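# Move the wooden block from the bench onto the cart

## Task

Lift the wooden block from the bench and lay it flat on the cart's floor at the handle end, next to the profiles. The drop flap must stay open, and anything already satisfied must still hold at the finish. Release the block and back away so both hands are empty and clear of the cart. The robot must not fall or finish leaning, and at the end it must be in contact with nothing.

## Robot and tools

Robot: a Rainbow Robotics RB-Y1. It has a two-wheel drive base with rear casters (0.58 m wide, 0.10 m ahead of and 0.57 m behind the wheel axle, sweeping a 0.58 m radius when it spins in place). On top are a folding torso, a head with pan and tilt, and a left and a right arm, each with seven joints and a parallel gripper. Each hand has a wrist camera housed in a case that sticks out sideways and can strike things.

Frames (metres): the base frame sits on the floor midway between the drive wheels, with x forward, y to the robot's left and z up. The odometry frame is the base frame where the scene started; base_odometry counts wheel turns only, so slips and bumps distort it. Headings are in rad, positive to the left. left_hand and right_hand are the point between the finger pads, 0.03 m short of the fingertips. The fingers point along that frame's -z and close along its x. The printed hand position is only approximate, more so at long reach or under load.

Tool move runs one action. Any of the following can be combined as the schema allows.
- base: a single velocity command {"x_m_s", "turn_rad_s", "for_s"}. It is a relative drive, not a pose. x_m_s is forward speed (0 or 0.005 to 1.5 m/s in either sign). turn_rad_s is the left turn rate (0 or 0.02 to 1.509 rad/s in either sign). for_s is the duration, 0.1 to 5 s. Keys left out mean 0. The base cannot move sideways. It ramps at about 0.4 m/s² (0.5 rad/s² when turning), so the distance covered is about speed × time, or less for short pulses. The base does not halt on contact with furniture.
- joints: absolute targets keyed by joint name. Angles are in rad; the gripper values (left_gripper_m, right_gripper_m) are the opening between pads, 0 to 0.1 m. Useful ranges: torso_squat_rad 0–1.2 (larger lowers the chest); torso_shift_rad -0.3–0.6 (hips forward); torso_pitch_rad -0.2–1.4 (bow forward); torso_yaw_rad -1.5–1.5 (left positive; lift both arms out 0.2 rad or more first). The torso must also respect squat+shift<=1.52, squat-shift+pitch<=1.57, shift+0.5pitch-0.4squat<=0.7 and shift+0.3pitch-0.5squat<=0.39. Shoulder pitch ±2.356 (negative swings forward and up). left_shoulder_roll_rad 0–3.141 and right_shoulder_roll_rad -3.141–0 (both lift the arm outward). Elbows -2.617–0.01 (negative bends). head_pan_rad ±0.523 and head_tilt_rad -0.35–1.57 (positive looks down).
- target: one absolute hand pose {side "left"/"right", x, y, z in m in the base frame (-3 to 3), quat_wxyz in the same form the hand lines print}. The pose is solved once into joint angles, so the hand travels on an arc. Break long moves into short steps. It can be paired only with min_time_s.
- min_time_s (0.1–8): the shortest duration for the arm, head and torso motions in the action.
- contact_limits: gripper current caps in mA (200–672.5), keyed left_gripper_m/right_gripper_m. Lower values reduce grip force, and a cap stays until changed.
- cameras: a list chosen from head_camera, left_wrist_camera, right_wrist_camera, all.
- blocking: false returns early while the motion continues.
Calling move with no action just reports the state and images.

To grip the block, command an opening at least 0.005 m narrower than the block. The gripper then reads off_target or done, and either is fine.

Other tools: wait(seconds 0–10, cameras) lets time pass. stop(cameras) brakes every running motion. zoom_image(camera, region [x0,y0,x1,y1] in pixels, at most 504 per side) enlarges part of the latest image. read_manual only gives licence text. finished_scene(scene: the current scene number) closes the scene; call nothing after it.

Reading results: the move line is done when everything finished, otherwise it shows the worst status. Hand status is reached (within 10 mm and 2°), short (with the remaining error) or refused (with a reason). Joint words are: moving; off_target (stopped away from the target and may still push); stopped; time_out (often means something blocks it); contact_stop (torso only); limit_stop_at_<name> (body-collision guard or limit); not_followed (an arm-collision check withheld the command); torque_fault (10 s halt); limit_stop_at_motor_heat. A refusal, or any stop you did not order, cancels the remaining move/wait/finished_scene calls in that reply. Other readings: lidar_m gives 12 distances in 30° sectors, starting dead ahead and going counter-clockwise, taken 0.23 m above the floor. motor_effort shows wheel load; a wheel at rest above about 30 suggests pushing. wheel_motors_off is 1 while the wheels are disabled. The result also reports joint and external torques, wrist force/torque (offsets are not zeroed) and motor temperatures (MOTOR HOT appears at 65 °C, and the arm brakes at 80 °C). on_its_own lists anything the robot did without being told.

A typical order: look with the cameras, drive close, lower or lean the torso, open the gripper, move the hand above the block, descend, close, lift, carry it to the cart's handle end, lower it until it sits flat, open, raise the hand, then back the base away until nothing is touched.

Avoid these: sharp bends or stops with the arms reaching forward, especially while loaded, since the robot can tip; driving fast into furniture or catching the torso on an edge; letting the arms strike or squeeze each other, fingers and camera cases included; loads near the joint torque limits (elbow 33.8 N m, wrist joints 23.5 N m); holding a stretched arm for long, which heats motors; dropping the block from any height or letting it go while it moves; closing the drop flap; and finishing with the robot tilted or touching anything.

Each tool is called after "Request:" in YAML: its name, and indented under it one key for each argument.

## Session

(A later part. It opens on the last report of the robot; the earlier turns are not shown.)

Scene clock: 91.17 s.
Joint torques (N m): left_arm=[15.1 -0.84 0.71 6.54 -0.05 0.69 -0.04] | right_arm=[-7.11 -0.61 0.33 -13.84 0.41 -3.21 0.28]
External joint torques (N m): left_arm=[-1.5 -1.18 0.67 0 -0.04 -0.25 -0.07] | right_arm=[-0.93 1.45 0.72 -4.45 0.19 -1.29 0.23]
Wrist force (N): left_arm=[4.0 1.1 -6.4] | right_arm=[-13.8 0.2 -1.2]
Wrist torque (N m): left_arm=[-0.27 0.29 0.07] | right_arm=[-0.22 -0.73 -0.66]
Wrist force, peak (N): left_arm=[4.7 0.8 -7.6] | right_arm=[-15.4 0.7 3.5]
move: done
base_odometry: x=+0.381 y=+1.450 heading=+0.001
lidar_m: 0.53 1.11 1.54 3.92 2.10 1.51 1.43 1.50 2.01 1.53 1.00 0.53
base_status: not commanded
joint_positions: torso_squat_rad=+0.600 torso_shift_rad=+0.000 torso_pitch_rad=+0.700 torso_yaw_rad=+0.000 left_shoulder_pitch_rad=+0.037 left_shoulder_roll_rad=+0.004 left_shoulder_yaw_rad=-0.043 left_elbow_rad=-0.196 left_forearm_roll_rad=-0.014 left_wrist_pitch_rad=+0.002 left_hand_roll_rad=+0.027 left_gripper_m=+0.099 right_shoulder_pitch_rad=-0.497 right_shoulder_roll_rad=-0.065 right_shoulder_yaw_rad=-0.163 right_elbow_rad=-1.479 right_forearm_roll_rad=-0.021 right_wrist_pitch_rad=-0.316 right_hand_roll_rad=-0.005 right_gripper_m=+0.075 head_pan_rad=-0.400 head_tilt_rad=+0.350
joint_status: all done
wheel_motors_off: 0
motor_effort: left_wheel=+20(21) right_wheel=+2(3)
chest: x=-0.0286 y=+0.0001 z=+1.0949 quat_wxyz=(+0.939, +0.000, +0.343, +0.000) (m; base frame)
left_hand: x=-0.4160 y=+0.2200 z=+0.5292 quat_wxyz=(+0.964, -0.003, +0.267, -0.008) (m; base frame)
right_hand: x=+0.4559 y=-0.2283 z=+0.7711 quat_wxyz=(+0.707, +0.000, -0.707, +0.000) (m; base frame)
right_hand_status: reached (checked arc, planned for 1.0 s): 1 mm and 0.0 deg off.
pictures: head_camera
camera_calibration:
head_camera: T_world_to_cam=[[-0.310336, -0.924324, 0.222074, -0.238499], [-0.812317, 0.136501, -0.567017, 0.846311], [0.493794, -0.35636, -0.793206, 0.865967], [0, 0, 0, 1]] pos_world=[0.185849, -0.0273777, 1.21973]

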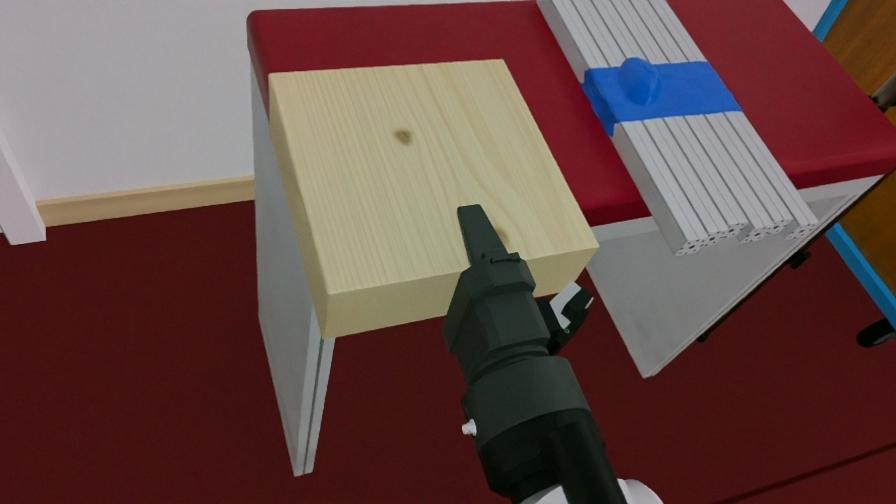

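Request:
move:
  target: {"side":"right","x":0.45,"y":-0.228,"z":0.85,"quat_wxyz":[0.7071,0,-0.7071,0]}
  min_time_s: 1.5
  cameras: ["head_camera","right_wrist_camera"]

Scene clock: 93.83 s.
Joint torques (N m): left_arm=[15.19 -0.76 0.73 6.43 -0.02 0.76 0.07] | right_arm=[-14.79 -0.75 -0.56 -24.97 -0.07 -9.27 -0.52]
External joint torques (N m): left_arm=[-1.42 -1.12 0.68 -0.12 -0.01 -0.18 0.04] | right_arm=[-9.69 0.91 -0.12 -14.81 -0.31 -7.35 -0.57]
Wrist force (N): left_arm=[3.9 1.0 -7.2] | right_arm=[-28.5 1.0 0.4]
Wrist torque (N m): left_arm=[-0.27 0.31 0.07] | right_arm=[-0.14 1.63 0.26]
Wrist force, peak (N): left_arm=[4.1 1.3 -7.9] | right_arm=[-33.5 2.0 -0.2]
move: done
base_odometry: x=+0.381 y=+1.450 heading=+0.001
lidar_m: 0.52 1.12 1.53 3.93 2.12 1.51 1.43 1.48 1.99 1.53 1.03 0.51
base_status: not commanded
joint_positions: torso_squat_rad=+0.600 torso_shift_rad=+0.000 torso_pitch_rad=+0.701 torso_yaw_rad=+0.000 left_shoulder_pitch_rad=+0.037 left_shoulder_roll_rad=+0.004 left_shoulder_yaw_rad=-0.043 left_elbow_rad=-0.196 left_forearm_roll_rad=-0.014 left_wrist_pitch_rad=+0.002 left_hand_roll_rad=+0.027 left_gripper_m=+0.099 right_shoulder_pitch_rad=-0.388 right_shoulder_roll_rad=-0.049 right_shoulder_yaw_rad=-0.139 right_elbow_rad=-1.864 right_forearm_roll_rad=-0.016 right_wrist_pitch_rad=-0.045 right_hand_roll_rad=-0.009 right_gripper_m=+0.074 head_pan_rad=-0.400 head_tilt_rad=+0.350
joint_status: all done
wheel_motors_off: 0
motor_effort: left_wheel=+19(22) right_wheel=+1(3)
chest: x=-0.0283 y=+0.0000 z=+1.0947 quat_wxyz=(+0.939, +0.000, +0.343, +0.000) (m; base frame)
left_hand: x=-0.4161 y=+0.2201 z=+0.5294 quat_wxyz=(+0.963, -0.003, +0.268, -0.008) (m; base frame)
right_hand: x=+0.4484 y=-0.2286 z=+0.8464 quat_wxyz=(+0.704, -0.001, -0.710, +0.000) (m; base frame)
right_hand_status: reached (checked arc, planned for 1.5 s): 4 mm and 0.5 deg off.
pictures: head_camera, right_wrist_camera
camera_calibration:
head_camera: T_world_to_cam=[[-0.310084, -0.924366, 0.222249, -0.238641], [-0.81277, 0.136473, -0.566374, 0.845725], [0.493206, -0.356261, -0.793616, 0.86603], [0, 0, 0, 1]] pos_world=[0.18625, -0.0274781, 1.21933]
right_wrist_camera: T_world_to_cam=[[0.0347578, -0.029815, -0.998951, 0.821906], [-0.505303, 0.861855, -0.0433048, 0.487362], [0.862242, 0.506278, 0.0148906, -0.211311], [0, 0, 0, 1]] pos_world=[0.3999, -0.288548, 0.845295]

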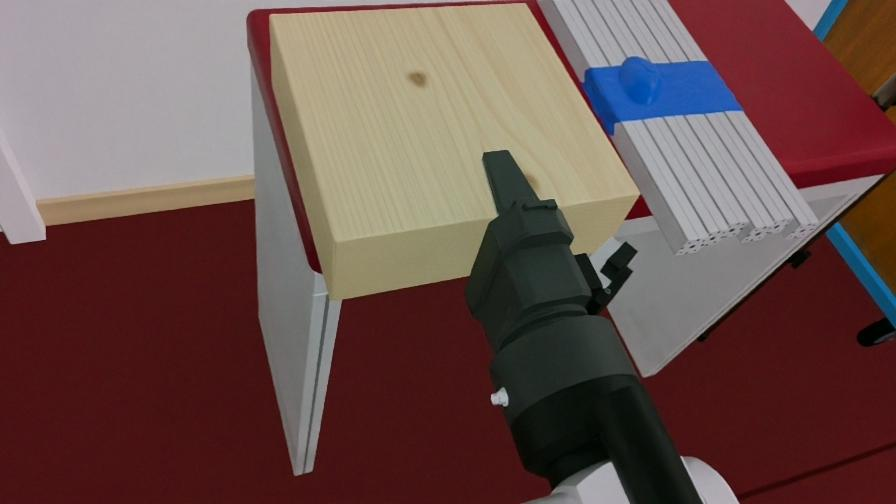

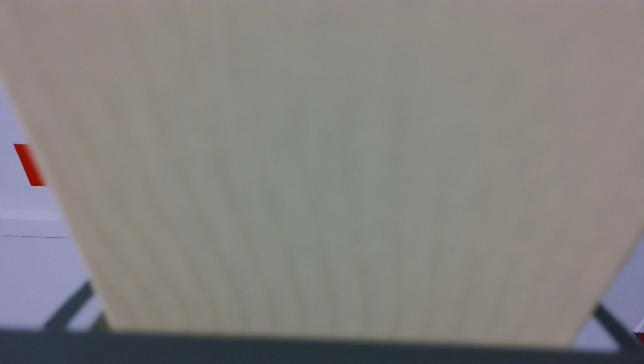

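Request:
move:
  base: {"x_m_s":-0.35,"for_s":1.0}

Request:
move:
  base: {"turn_rad_s":-0.7,"for_s":2.244}

Request:
move:
  base: {"x_m_s":0.4,"for_s":4.11}

Request:
move:
  base: {"turn_rad_s":0.7,"for_s":2.244}
  joints: {"head_pan_rad":0,"head_tilt_rad":0.1}
  cameras: ["head_camera"]

Scene clock: 101.27 s.
Joint torques (N m): left_arm=[14.79 -0.4 0.77 6.47 -0.04 0.78 0.08] | right_arm=[-15.86 -1.13 -0.75 -24.39 -0.01 -9.09 -0.59]
External joint torques (N m): left_arm=[-1.83 -0.76 0.73 -0.08 -0.02 -0.16 0.06] | right_arm=[-10.77 0.53 -0.3 -14.23 -0.25 -7.17 -0.64]
Wrist force (N): left_arm=[4.6 1.5 -6.5] | right_arm=[-28.9 0.7 0.6]
Wrist torque (N m): left_arm=[-0.28 0.42 0.06] | right_arm=[-0.18 1.60 0.27]
Wrist force, peak (N): left_arm=[4.6 1.6 -7.7] | right_arm=[-30.7 1.7 1.6]
move: done
base_odometry: x=+0.031 y=+1.450 heading=+0.000
lidar_m: 0.87 1.51 1.98 4.15 1.59 1.13 1.09 1.13 1.53 3.85 1.53 1.23
base_status: done (sent for 1 of 1 s)
joint_positions: torso_squat_rad=+0.600 torso_shift_rad=+0.000 torso_pitch_rad=+0.701 torso_yaw_rad=+0.000 left_shoulder_pitch_rad=+0.037 left_shoulder_roll_rad=+0.004 left_shoulder_yaw_rad=-0.043 left_elbow_rad=-0.196 left_forearm_roll_rad=-0.014 left_wrist_pitch_rad=+0.002 left_hand_roll_rad=+0.027 left_gripper_m=+0.099 right_shoulder_pitch_rad=-0.388 right_shoulder_roll_rad=-0.049 right_shoulder_yaw_rad=-0.139 right_elbow_rad=-1.864 right_forearm_roll_rad=-0.016 right_wrist_pitch_rad=-0.045 right_hand_roll_rad=-0.009 right_gripper_m=+0.074 head_pan_rad=-0.400 head_tilt_rad=+0.350
joint_status: not commanded
wheel_motors_off: 0
motor_effort: left_wheel=-9(31) right_wheel=+9(39)
chest: x=-0.0282 y=+0.0000 z=+1.0947 quat_wxyz=(+0.939, +0.000, +0.343, +0.000) (m; base frame)
left_hand: x=-0.4163 y=+0.2201 z=+0.5295 quat_wxyz=(+0.963, -0.003, +0.268, -0.008) (m; base frame)
right_hand: x=+0.4484 y=-0.2286 z=+0.8463 quat_wxyz=(+0.704, -0.001, -0.710, +0.000) (m; base frame)
pictures: none

Scene clock: 105.23 s.
Joint torques (N m): left_arm=[14.89 -0.47 0.76 6.45 -0.11 0.72 0.03] | right_arm=[-16.22 -1.03 -1.21 -24.48 -0.05 -9.13 -0.51]
External joint torques (N m): left_arm=[-1.73 -0.82 0.72 -0.1 -0.09 -0.22 0.01] | right_arm=[-11.13 0.63 -0.76 -14.33 -0.29 -7.21 -0.56]
Wrist force (N): left_arm=[4.0 1.9 -6.6] | right_arm=[-29.0 2.0 0.8]
Wrist torque (N m): left_arm=[-0.34 0.36 0.10] | right_arm=[-0.04 1.61 0.27]
Wrist force, peak (N): left_arm=[4.0 1.6 -7.9] | right_arm=[-29.5 1.7 -0.5]
move: done
base_odometry: x=+0.031 y=+1.450 heading=-1.562
lidar_m: 3.78 1.53 1.23 0.87 1.50 1.98 4.15 1.63 1.16 1.09 1.13 1.50
base_status: done (sent for 2.23 of 2.23 s)
joint_positions: torso_squat_rad=+0.600 torso_shift_rad=+0.000 torso_pitch_rad=+0.701 torso_yaw_rad=+0.000 left_shoulder_pitch_rad=+0.037 left_shoulder_roll_rad=+0.004 left_shoulder_yaw_rad=-0.043 left_elbow_rad=-0.196 left_forearm_roll_rad=-0.014 left_wrist_pitch_rad=+0.002 left_hand_roll_rad=+0.027 left_gripper_m=+0.099 right_shoulder_pitch_rad=-0.388 right_shoulder_roll_rad=-0.049 right_shoulder_yaw_rad=-0.139 right_elbow_rad=-1.864 right_forearm_roll_rad=-0.016 right_wrist_pitch_rad=-0.045 right_hand_roll_rad=-0.009 right_gripper_m=+0.074 head_pan_rad=-0.400 head_tilt_rad=+0.350
joint_status: not commanded
wheel_motors_off: 0
motor_effort: left_wheel=+17(48) right_wheel=+1(45)
chest: x=-0.0282 y=+0.0000 z=+1.0947 quat_wxyz=(+0.939, +0.000, +0.343, +0.000) (m; base frame)
left_hand: x=-0.4163 y=+0.2201 z=+0.5295 quat_wxyz=(+0.963, -0.003, +0.268, -0.008) (m; base frame)
right_hand: x=+0.4484 y=-0.2285 z=+0.8463 quat_wxyz=(+0.704, -0.001, -0.710, +0.000) (m; base frame)
pictures: none

Scene clock: 110.67 s.
Joint torques (N m): left_arm=[15.56 -0.57 0.63 6.48 -0.02 0.71 -0.07] | right_arm=[-15.39 -1.48 -1.01 -24.61 0.02 -9.12 -0.46]
External joint torques (N m): left_arm=[-1.07 -0.93 0.59 -0.07 -0.01 -0.23 -0.1] | right_arm=[-10.3 0.17 -0.56 -14.46 -0.22 -7.21 -0.51]
Wrist force (N): left_arm=[4.2 1.0 -6.9] | right_arm=[-29.4 1.7 0.5]
Wrist torque (N m): left_arm=[-0.25 0.38 0.05] | right_arm=[-0.07 1.56 0.28]
Wrist force, peak (N): left_arm=[4.3 1.3 -7.9] | right_arm=[-30.3 1.9 -0.2]
move: done
base_odometry: x=+0.044 y=-0.190 heading=-1.562
lidar_m: 3.54 1.10 0.78 0.74 0.77 1.71 4.65 1.54 1.10 1.03 1.06 1.41
base_status: done (sent for 4.1 of 4.1 s)
joint_positions: torso_squat_rad=+0.600 torso_shift_rad=+0.000 torso_pitch_rad=+0.701 torso_yaw_rad=+0.000 left_shoulder_pitch_rad=+0.037 left_shoulder_roll_rad=+0.004 left_shoulder_yaw_rad=-0.043 left_elbow_rad=-0.196 left_forearm_roll_rad=-0.014 left_wrist_pitch_rad=+0.002 left_hand_roll_rad=+0.027 left_gripper_m=+0.099 right_shoulder_pitch_rad=-0.388 right_shoulder_roll_rad=-0.049 right_shoulder_yaw_rad=-0.139 right_elbow_rad=-1.864 right_forearm_roll_rad=-0.016 right_wrist_pitch_rad=-0.045 right_hand_roll_rad=-0.009 right_gripper_m=+0.074 head_pan_rad=-0.400 head_tilt_rad=+0.350
joint_status: not commanded
wheel_motors_off: 0
motor_effort: left_wheel=+1(48) right_wheel=+0(37)
chest: x=-0.0281 y=+0.0000 z=+1.0947 quat_wxyz=(+0.939, +0.000, +0.343, +0.000) (m; base frame)
left_hand: x=-0.4161 y=+0.2201 z=+0.5295 quat_wxyz=(+0.963, -0.003, +0.268, -0.008) (m; base frame)
right_hand: x=+0.4484 y=-0.2285 z=+0.8462 quat_wxyz=(+0.704, -0.001, -0.710, +0.000) (m; base frame)
pictures: none

Scene clock: 114.63 s.
Joint torques (N m): left_arm=[15.76 -0.75 0.76 6.46 -0.04 0.73 -0.03] | right_arm=[-15.59 -1.4 -1.36 -24.48 0.12 -9.18 -0.65]
External joint torques (N m): left_arm=[-0.86 -1.11 0.71 -0.1 -0.03 -0.21 -0.05] | right_arm=[-10.5 0.25 -0.92 -14.33 -0.12 -7.26 -0.7]
Wrist force (N): left_arm=[4.4 1.6 -6.3] | right_arm=[-28.9 1.3 -0.1]
Wrist torque (N m): left_arm=[-0.35 0.36 0.08] | right_arm=[-0.18 1.53 0.28]
Wrist force, peak (N): left_arm=[4.5 0.9 -7.6] | right_arm=[-29.6 1.9 -0.5]
move: done
base_odometry: x=+0.044 y=-0.190 heading=+0.000
lidar_m: 0.74 0.77 1.72 4.57 1.52 1.07 1.02 1.08 1.44 3.58 1.09 0.78
base_status: done (sent for 2.23 of 2.23 s)
joint_positions: torso_squat_rad=+0.600 torso_shift_rad=+0.000 torso_pitch_rad=+0.701 torso_yaw_rad=+0.000 left_shoulder_pitch_rad=+0.037 left_shoulder_roll_rad=+0.004 left_shoulder_yaw_rad=-0.043 left_elbow_rad=-0.196 left_forearm_roll_rad=-0.014 left_wrist_pitch_rad=+0.002 left_hand_roll_rad=+0.027 left_gripper_m=+0.099 right_shoulder_pitch_rad=-0.388 right_shoulder_roll_rad=-0.049 right_shoulder_yaw_rad=-0.139 right_elbow_rad=-1.864 right_forearm_roll_rad=-0.016 right_wrist_pitch_rad=-0.045 right_hand_roll_rad=-0.009 right_gripper_m=+0.074 head_pan_rad=+0.000 head_tilt_rad=+0.100
joint_status: all done
wheel_motors_off: 0
motor_effort: left_wheel=+0(40) right_wheel=+18(37)
chest: x=-0.0281 y=+0.0000 z=+1.0947 quat_wxyz=(+0.939, +0.000, +0.343, +0.000) (m; base frame)
left_hand: x=-0.4161 y=+0.2201 z=+0.5295 quat_wxyz=(+0.963, -0.003, +0.268, -0.008) (m; base frame)
right_hand: x=+0.4484 y=-0.2285 z=+0.8462 quat_wxyz=(+0.704, -0.001, -0.710, +0.000) (m; base frame)
pictures: head_camera
camera_calibration:
head_camera: T_world_to_cam=[[-0.00453806, -0.999497, -0.0313829, 0.038259], [-0.677282, 0.0261613, -0.735258, 1.03823], [0.73571, 0.0179184, -0.67706, 0.693647], [0, 0, 0, 1]] pos_world=[0.193026, -0.00135077, 1.23421]

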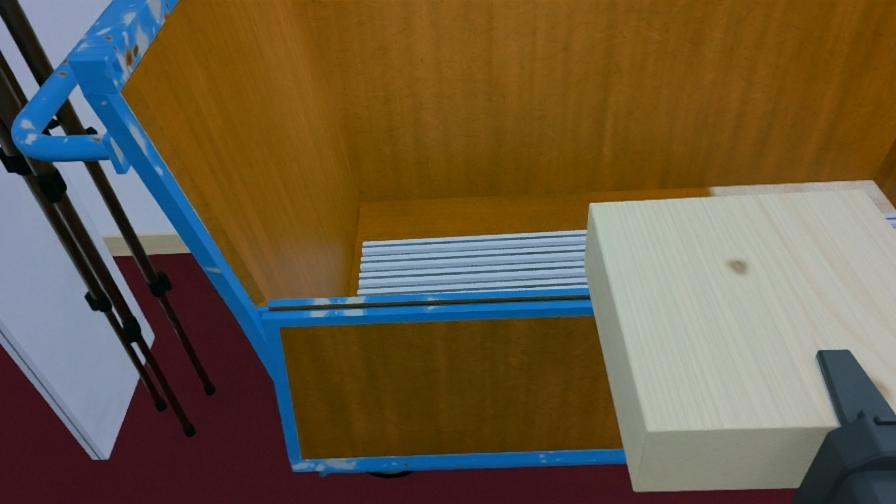

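Request:
move:
  joints: {"torso_squat_rad":0.05,"torso_pitch_rad":1.0,"right_wrist_pitch_rad":0.255,"head_tilt_rad":0.0}
  min_time_s: 2.5

Request:
move:
  target: {"side":"right","x":0.42,"y":-0.05,"z":0.83,"quat_wxyz":[0.653,-0.271,-0.653,0.271]}
  min_time_s: 2.0
  cameras: ["head_camera"]

Scene clock: 125.47 s.
Joint torques (N m): left_arm=[20.38 -0.46 0.75 8.84 -0.19 1.26 0] | right_arm=[-7.68 -0.45 -1.68 -21.63 -0.05 -7.25 -0.53]
External joint torques (N m): left_arm=[-1.95 -0.86 0.7 0.03 -0.17 -0.15 -0.04] | right_arm=[-8.44 0.28 -1.13 -12.6 -0.29 -5.62 -0.57]
Motor temperatures (°C): left_arm=[31 28 32 36 34 32 37] | right_arm=[34 30 32 35 35 39 34]
Wrist force (N): left_arm=[6.2 1.8 -6.1] | right_arm=[-23.3 2.4 -15.3]
Wrist torque (N m): left_arm=[-0.34 0.50 0.09] | right_arm=[-0.32 1.28 0.22]
Wrist force, peak (N): left_arm=[5.1 1.2 -7.8] | right_arm=[-29.3 1.7 0.5]
move: done
base_odometry: x=+0.044 y=-0.190 heading=+0.000
lidar_m: 0.73 0.77 1.72 4.59 1.51 1.08 1.01 1.08 1.45 3.59 1.09 0.79
base_status: not commanded
joint_positions: torso_squat_rad=+0.050 torso_shift_rad=+0.000 torso_pitch_rad=+1.001 torso_yaw_rad=+0.000 left_shoulder_pitch_rad=+0.037 left_shoulder_roll_rad=+0.004 left_shoulder_yaw_rad=-0.043 left_elbow_rad=-0.196 left_forearm_roll_rad=-0.014 left_wrist_pitch_rad=+0.002 left_hand_roll_rad=+0.027 left_gripper_m=+0.099 right_shoulder_pitch_rad=-0.389 right_shoulder_roll_rad=-0.049 right_shoulder_yaw_rad=-0.139 right_elbow_rad=-1.865 right_forearm_roll_rad=-0.016 right_wrist_pitch_rad=+0.256 right_hand_roll_rad=-0.009 right_gripper_m=+0.074 head_pan_rad=+0.000 head_tilt_rad=+0.000
joint_status: all done
wheel_motors_off: 0
motor_effort: left_wheel=+0(3) right_wheel=+19(20)
chest: x=+0.0329 y=+0.0000 z=+1.1465 quat_wxyz=(+0.877, +0.000, +0.480, +0.000) (m; base frame)
left_hand: x=-0.5049 y=+0.2201 z=+0.7213 quat_wxyz=(+0.913, -0.004, +0.409, -0.007) (m; base frame)
right_hand: x=+0.3853 y=-0.2291 z=+0.7059 quat_wxyz=(+0.883, -0.002, -0.470, -0.001) (m; base frame)
pictures: none

Scene clock: 127.80 s.
Joint torques (N m): left_arm=[20.59 -0.55 0.99 8.73 -0.13 1.18 0] | right_arm=[-12.46 5.23 2.42 -20.48 4.88 3.45 -0.49]
External joint torques (N m): left_arm=[-1.73 -0.95 0.94 -0.07 -0.12 -0.23 -0.04] | right_arm=[-9.54 0.89 0.49 -11.46 3.7 2.76 -0.52]
Wrist force (N): left_arm=[5.4 1.3 -5.9] | right_arm=[-19.4 20.7 0.4]
Wrist torque (N m): left_arm=[-0.27 0.41 0.07] | right_arm=[1.06 0.87 0.62]
Wrist force, peak (N): left_arm=[6.5 1.3 -6.0] | right_arm=[-18.0 28.7 0.1]
move: done
base_odometry: x=+0.044 y=-0.190 heading=+0.000
lidar_m: 0.74 0.77 1.72 4.59 1.51 1.07 1.02 1.07 1.43 3.60 1.10 0.78
base_status: not commanded
joint_positions: torso_squat_rad=+0.050 torso_shift_rad=+0.000 torso_pitch_rad=+1.001 torso_yaw_rad=+0.000 left_shoulder_pitch_rad=+0.037 left_shoulder_roll_rad=+0.004 left_shoulder_yaw_rad=-0.043 left_elbow_rad=-0.196 left_forearm_roll_rad=-0.014 left_wrist_pitch_rad=+0.002 left_hand_roll_rad=+0.027 left_gripper_m=+0.099 right_shoulder_pitch_rad=-0.619 right_shoulder_roll_rad=-0.123 right_shoulder_yaw_rad=+0.502 right_elbow_rad=-1.654 right_forearm_roll_rad=+2.053 right_wrist_pitch_rad=+0.763 right_hand_roll_rad=-1.149 right_gripper_m=+0.074 head_pan_rad=+0.000 head_tilt_rad=+0.000
joint_status: all done
wheel_motors_off: 0
motor_effort: left_wheel=+0(3) right_wheel=+19(21)
chest: x=+0.0328 y=+0.0001 z=+1.1465 quat_wxyz=(+0.877, +0.000, +0.480, +0.000) (m; base frame)
left_hand: x=-0.5049 y=+0.2200 z=+0.7212 quat_wxyz=(+0.913, -0.005, +0.409, -0.007) (m; base frame)
right_hand: x=+0.4189 y=-0.0503 z=+0.8288 quat_wxyz=(+0.655, -0.270, -0.650, +0.275) (m; base frame)
right_hand_status: reached (checked arc, planned for 2.0 s): 2 mm and 0.6 deg off.
pictures: head_camera
camera_calibration:
head_camera: T_world_to_cam=[[-0.0106567, -0.999502, -0.0297173, 0.0381147], [-0.809798, 0.026061, -0.586129, 0.948598], [0.586611, 0.0178188, -0.809672, 0.820771], [0, 0, 0, 1]] pos_world=[0.287106, -0.00125082, 1.22169]

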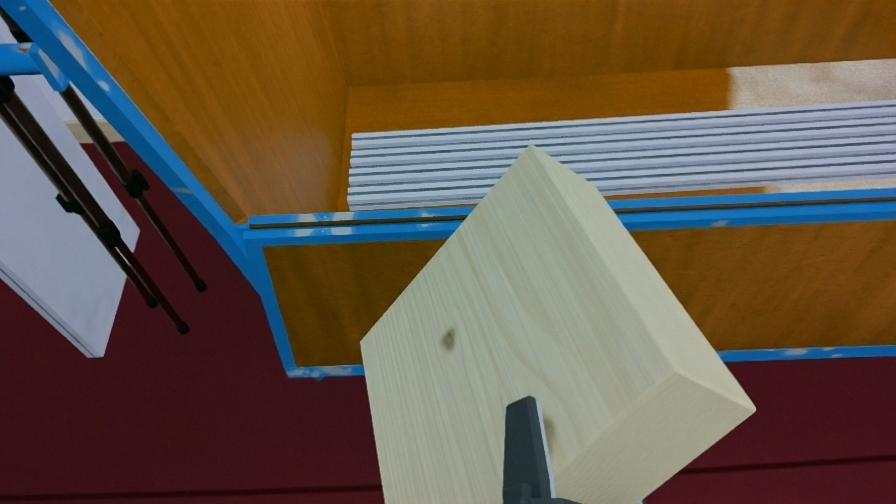

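Request:
move:
  base: {"x_m_s":-0.3,"for_s":1.0}

Request:
move:
  joints: {"right_shoulder_pitch_rad":-1.2,"right_shoulder_roll_rad":-0.3,"right_shoulder_yaw_rad":0.1,"right_elbow_rad":-0.95,"right_forearm_roll_rad":1.57,"right_wrist_pitch_rad":-1.5,"right_hand_roll_rad":-1.2}
  min_time_s: 3
  cameras: ["head_camera"]

Scene clock: 142.50 s.
Joint torques (N m): left_arm=[20.4 -0.17 0.87 8.72 -0.02 1.27 -0.04] | right_arm=[-12.51 6.18 2.33 -21.21 5.03 3.49 -0.49]
External joint torques (N m): left_arm=[-1.93 -0.56 0.82 -0.09 -0.01 -0.15 -0.08] | right_arm=[-9.59 1.82 0.4 -12.18 3.85 2.8 -0.52]
Wrist force (N): left_arm=[5.8 0.6 -5.8] | right_arm=[-19.7 20.4 -0.2]
Wrist torque (N m): left_arm=[-0.20 0.46 0.08] | right_arm=[0.99 0.92 0.64]
Wrist force, peak (N): left_arm=[6.5 1.1 -6.3] | right_arm=[-20.5 22.1 2.3]
move: done
base_odometry: x=-0.256 y=-0.190 heading=+0.001
lidar_m: 1.04 1.10 1.89 3.24 1.08 0.77 0.73 0.77 1.03 2.57 2.69 1.09
base_status: done (sent for 1 of 1 s)
joint_positions: torso_squat_rad=+0.050 torso_shift_rad=+0.000 torso_pitch_rad=+1.001 torso_yaw_rad=+0.000 left_shoulder_pitch_rad=+0.037 left_shoulder_roll_rad=+0.004 left_shoulder_yaw_rad=-0.043 left_elbow_rad=-0.196 left_forearm_roll_rad=-0.014 left_wrist_pitch_rad=+0.002 left_hand_roll_rad=+0.027 left_gripper_m=+0.099 right_shoulder_pitch_rad=-0.619 right_shoulder_roll_rad=-0.123 right_shoulder_yaw_rad=+0.502 right_elbow_rad=-1.653 right_forearm_roll_rad=+2.053 right_wrist_pitch_rad=+0.763 right_hand_roll_rad=-1.149 right_gripper_m=+0.074 head_pan_rad=+0.000 head_tilt_rad=+0.000
joint_status: not commanded
wheel_motors_off: 0
motor_effort: left_wheel=+10(38) right_wheel=-8(32)
chest: x=+0.0328 y=+0.0001 z=+1.1465 quat_wxyz=(+0.877, +0.000, +0.480, +0.000) (m; base frame)
left_hand: x=-0.5049 y=+0.2200 z=+0.7212 quat_wxyz=(+0.913, -0.005, +0.409, -0.007) (m; base frame)
right_hand: x=+0.4188 y=-0.0503 z=+0.8287 quat_wxyz=(+0.655, -0.270, -0.650, +0.275) (m; base frame)
pictures: none

Scene clock: 145.80 s.
Joint torques (N m): left_arm=[20.43 -0.45 0.71 8.86 -0.09 1.28 0.07] | right_arm=[-17.31 4.37 -4.27 -11.08 -7.84 -4.41 -1.19]
External joint torques (N m): left_arm=[-1.89 -0.84 0.66 0.06 -0.08 -0.14 0.03] | right_arm=[-6.05 5.27 -2.8 -4.12 -6.11 -3.57 -1.24]
Wrist force (N): left_arm=[5.9 1.1 -5.9] | right_arm=[-27.6 -2.2 -5.3]
Wrist torque (N m): left_arm=[-0.27 0.48 0.02] | right_arm=[-0.51 1.36 0.94]
Wrist force, peak (N): left_arm=[6.8 0.9 -6.3] | right_arm=[-20.6 20.9 -2.2]
move: done
base_odometry: x=-0.256 y=-0.190 heading=+0.001
lidar_m: 1.04 1.08 1.89 3.25 1.08 0.76 0.73 0.75 1.03 2.58 2.69 1.09
base_status: not commanded
joint_positions: torso_squat_rad=+0.050 torso_shift_rad=+0.000 torso_pitch_rad=+1.001 torso_yaw_rad=+0.000 left_shoulder_pitch_rad=+0.037 left_shoulder_roll_rad=+0.004 left_shoulder_yaw_rad=-0.043 left_elbow_rad=-0.196 left_forearm_roll_rad=-0.014 left_wrist_pitch_rad=+0.002 left_hand_roll_rad=+0.027 left_gripper_m=+0.099 right_shoulder_pitch_rad=-1.199 right_shoulder_roll_rad=-0.301 right_shoulder_yaw_rad=+0.101 right_elbow_rad=-0.949 right_forearm_roll_rad=+1.571 right_wrist_pitch_rad=-1.499 right_hand_roll_rad=-1.200 right_gripper_m=+0.074 head_pan_rad=+0.000 head_tilt_rad=+0.000
joint_status: all done
wheel_motors_off: 0
motor_effort: left_wheel=+10(10) right_wheel=-9(11)
chest: x=+0.0328 y=+0.0001 z=+1.1466 quat_wxyz=(+0.877, +0.000, +0.480, +0.000) (m; base frame)
left_hand: x=-0.5049 y=+0.2200 z=+0.7212 quat_wxyz=(+0.913, -0.005, +0.409, -0.007) (m; base frame)
right_hand: x=+0.3134 y=+0.0489 z=+0.7406 quat_wxyz=(+0.471, +0.536, -0.345, +0.609) (m; base frame)
pictures: head_camera
camera_calibration:
head_camera: T_world_to_cam=[[-0.0106292, -0.999506, -0.0295816, 0.0379439], [-0.809667, 0.025963, -0.586315, 0.948845], [0.586793, 0.0177192, -0.809543, 0.820641], [0, 0, 0, 1]] pos_world=[0.287106, -0.00125086, 1.22179]

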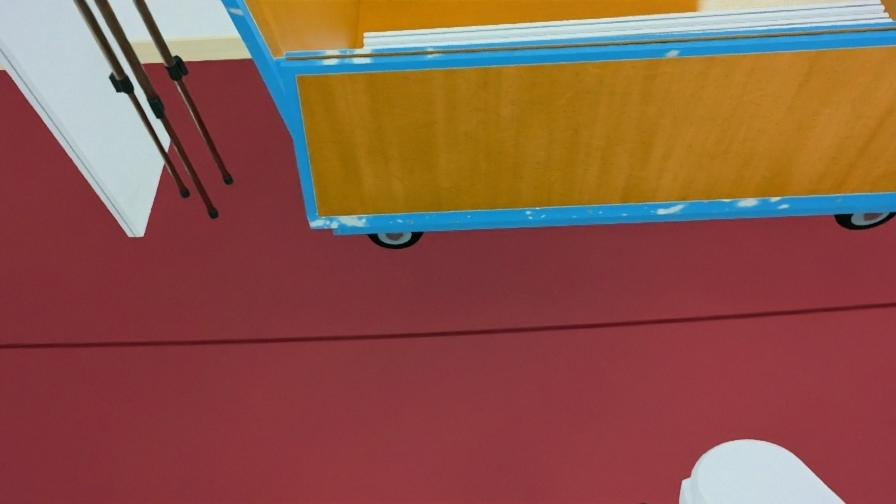

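Request:
move:
  target: {"side":"right","x":0.43,"y":-0.05,"z":0.79,"quat_wxyz":[0.5,0.5,-0.5,0.5]}
  min_time_s: 2.0
  cameras: ["head_camera"]

Scene clock: 151.53 s.
Joint torques (N m): left_arm=[20.42 -0.37 0.77 8.81 -0.12 1.22 -0.02] | right_arm=[-21.81 -4.68 -6.72 -10.95 -7.77 -4.71 -0.74]
External joint torques (N m): left_arm=[-1.9 -0.76 0.72 0.01 -0.1 -0.19 -0.06] | right_arm=[-9.05 2 -4.47 -4.4 -6.11 -3.74 -0.79]
Wrist force (N): left_arm=[5.8 0.9 -6.0] | right_arm=[-28.3 0.2 -0.3]
Wrist torque (N m): left_arm=[-0.23 0.46 0.05] | right_arm=[-0.22 1.39 0.75]
Wrist force, peak (N): left_arm=[6.5 0.3 -6.6] | right_arm=[-28.9 -1.1 -1.5]
move: done
base_odometry: x=-0.256 y=-0.190 heading=+0.001
lidar_m: 1.05 1.08 1.89 3.24 1.08 0.76 0.72 0.76 1.03 2.58 2.67 1.09
base_status: not commanded
joint_positions: torso_squat_rad=+0.050 torso_shift_rad=+0.000 torso_pitch_rad=+1.001 torso_yaw_rad=+0.000 left_shoulder_pitch_rad=+0.037 left_shoulder_roll_rad=+0.004 left_shoulder_yaw_rad=-0.043 left_elbow_rad=-0.196 left_forearm_roll_rad=-0.014 left_wrist_pitch_rad=+0.002 left_hand_roll_rad=+0.027 left_gripper_m=+0.099 right_shoulder_pitch_rad=-1.295 right_shoulder_roll_rad=-0.472 right_shoulder_yaw_rad=-0.107 right_elbow_rad=-0.712 right_forearm_roll_rad=+1.262 right_wrist_pitch_rad=-1.569 right_hand_roll_rad=-1.044 right_gripper_m=+0.074 head_pan_rad=+0.000 head_tilt_rad=+0.000
joint_status: all done
wheel_motors_off: 0
motor_effort: left_wheel=+9(10) right_wheel=-10(11)
chest: x=+0.0328 y=+0.0001 z=+1.1466 quat_wxyz=(+0.877, +0.000, +0.480, +0.000) (m; base frame)
left_hand: x=-0.5049 y=+0.2200 z=+0.7212 quat_wxyz=(+0.913, -0.005, +0.409, -0.007) (m; base frame)
right_hand: x=+0.4291 y=-0.0510 z=+0.7883 quat_wxyz=(+0.504, +0.497, -0.498, +0.500) (m; base frame)
right_hand_status: reached (checked arc, planned for 2.0 s): 2 mm and 0.6 deg off.
pictures: head_camera
camera_calibration:
head_camera: T_world_to_cam=[[-0.0106292, -0.999506, -0.0295816, 0.0379439], [-0.809667, 0.025963, -0.586315, 0.948845], [0.586793, 0.0177192, -0.809543, 0.820641], [0, 0, 0, 1]] pos_world=[0.287106, -0.00125086, 1.22179]

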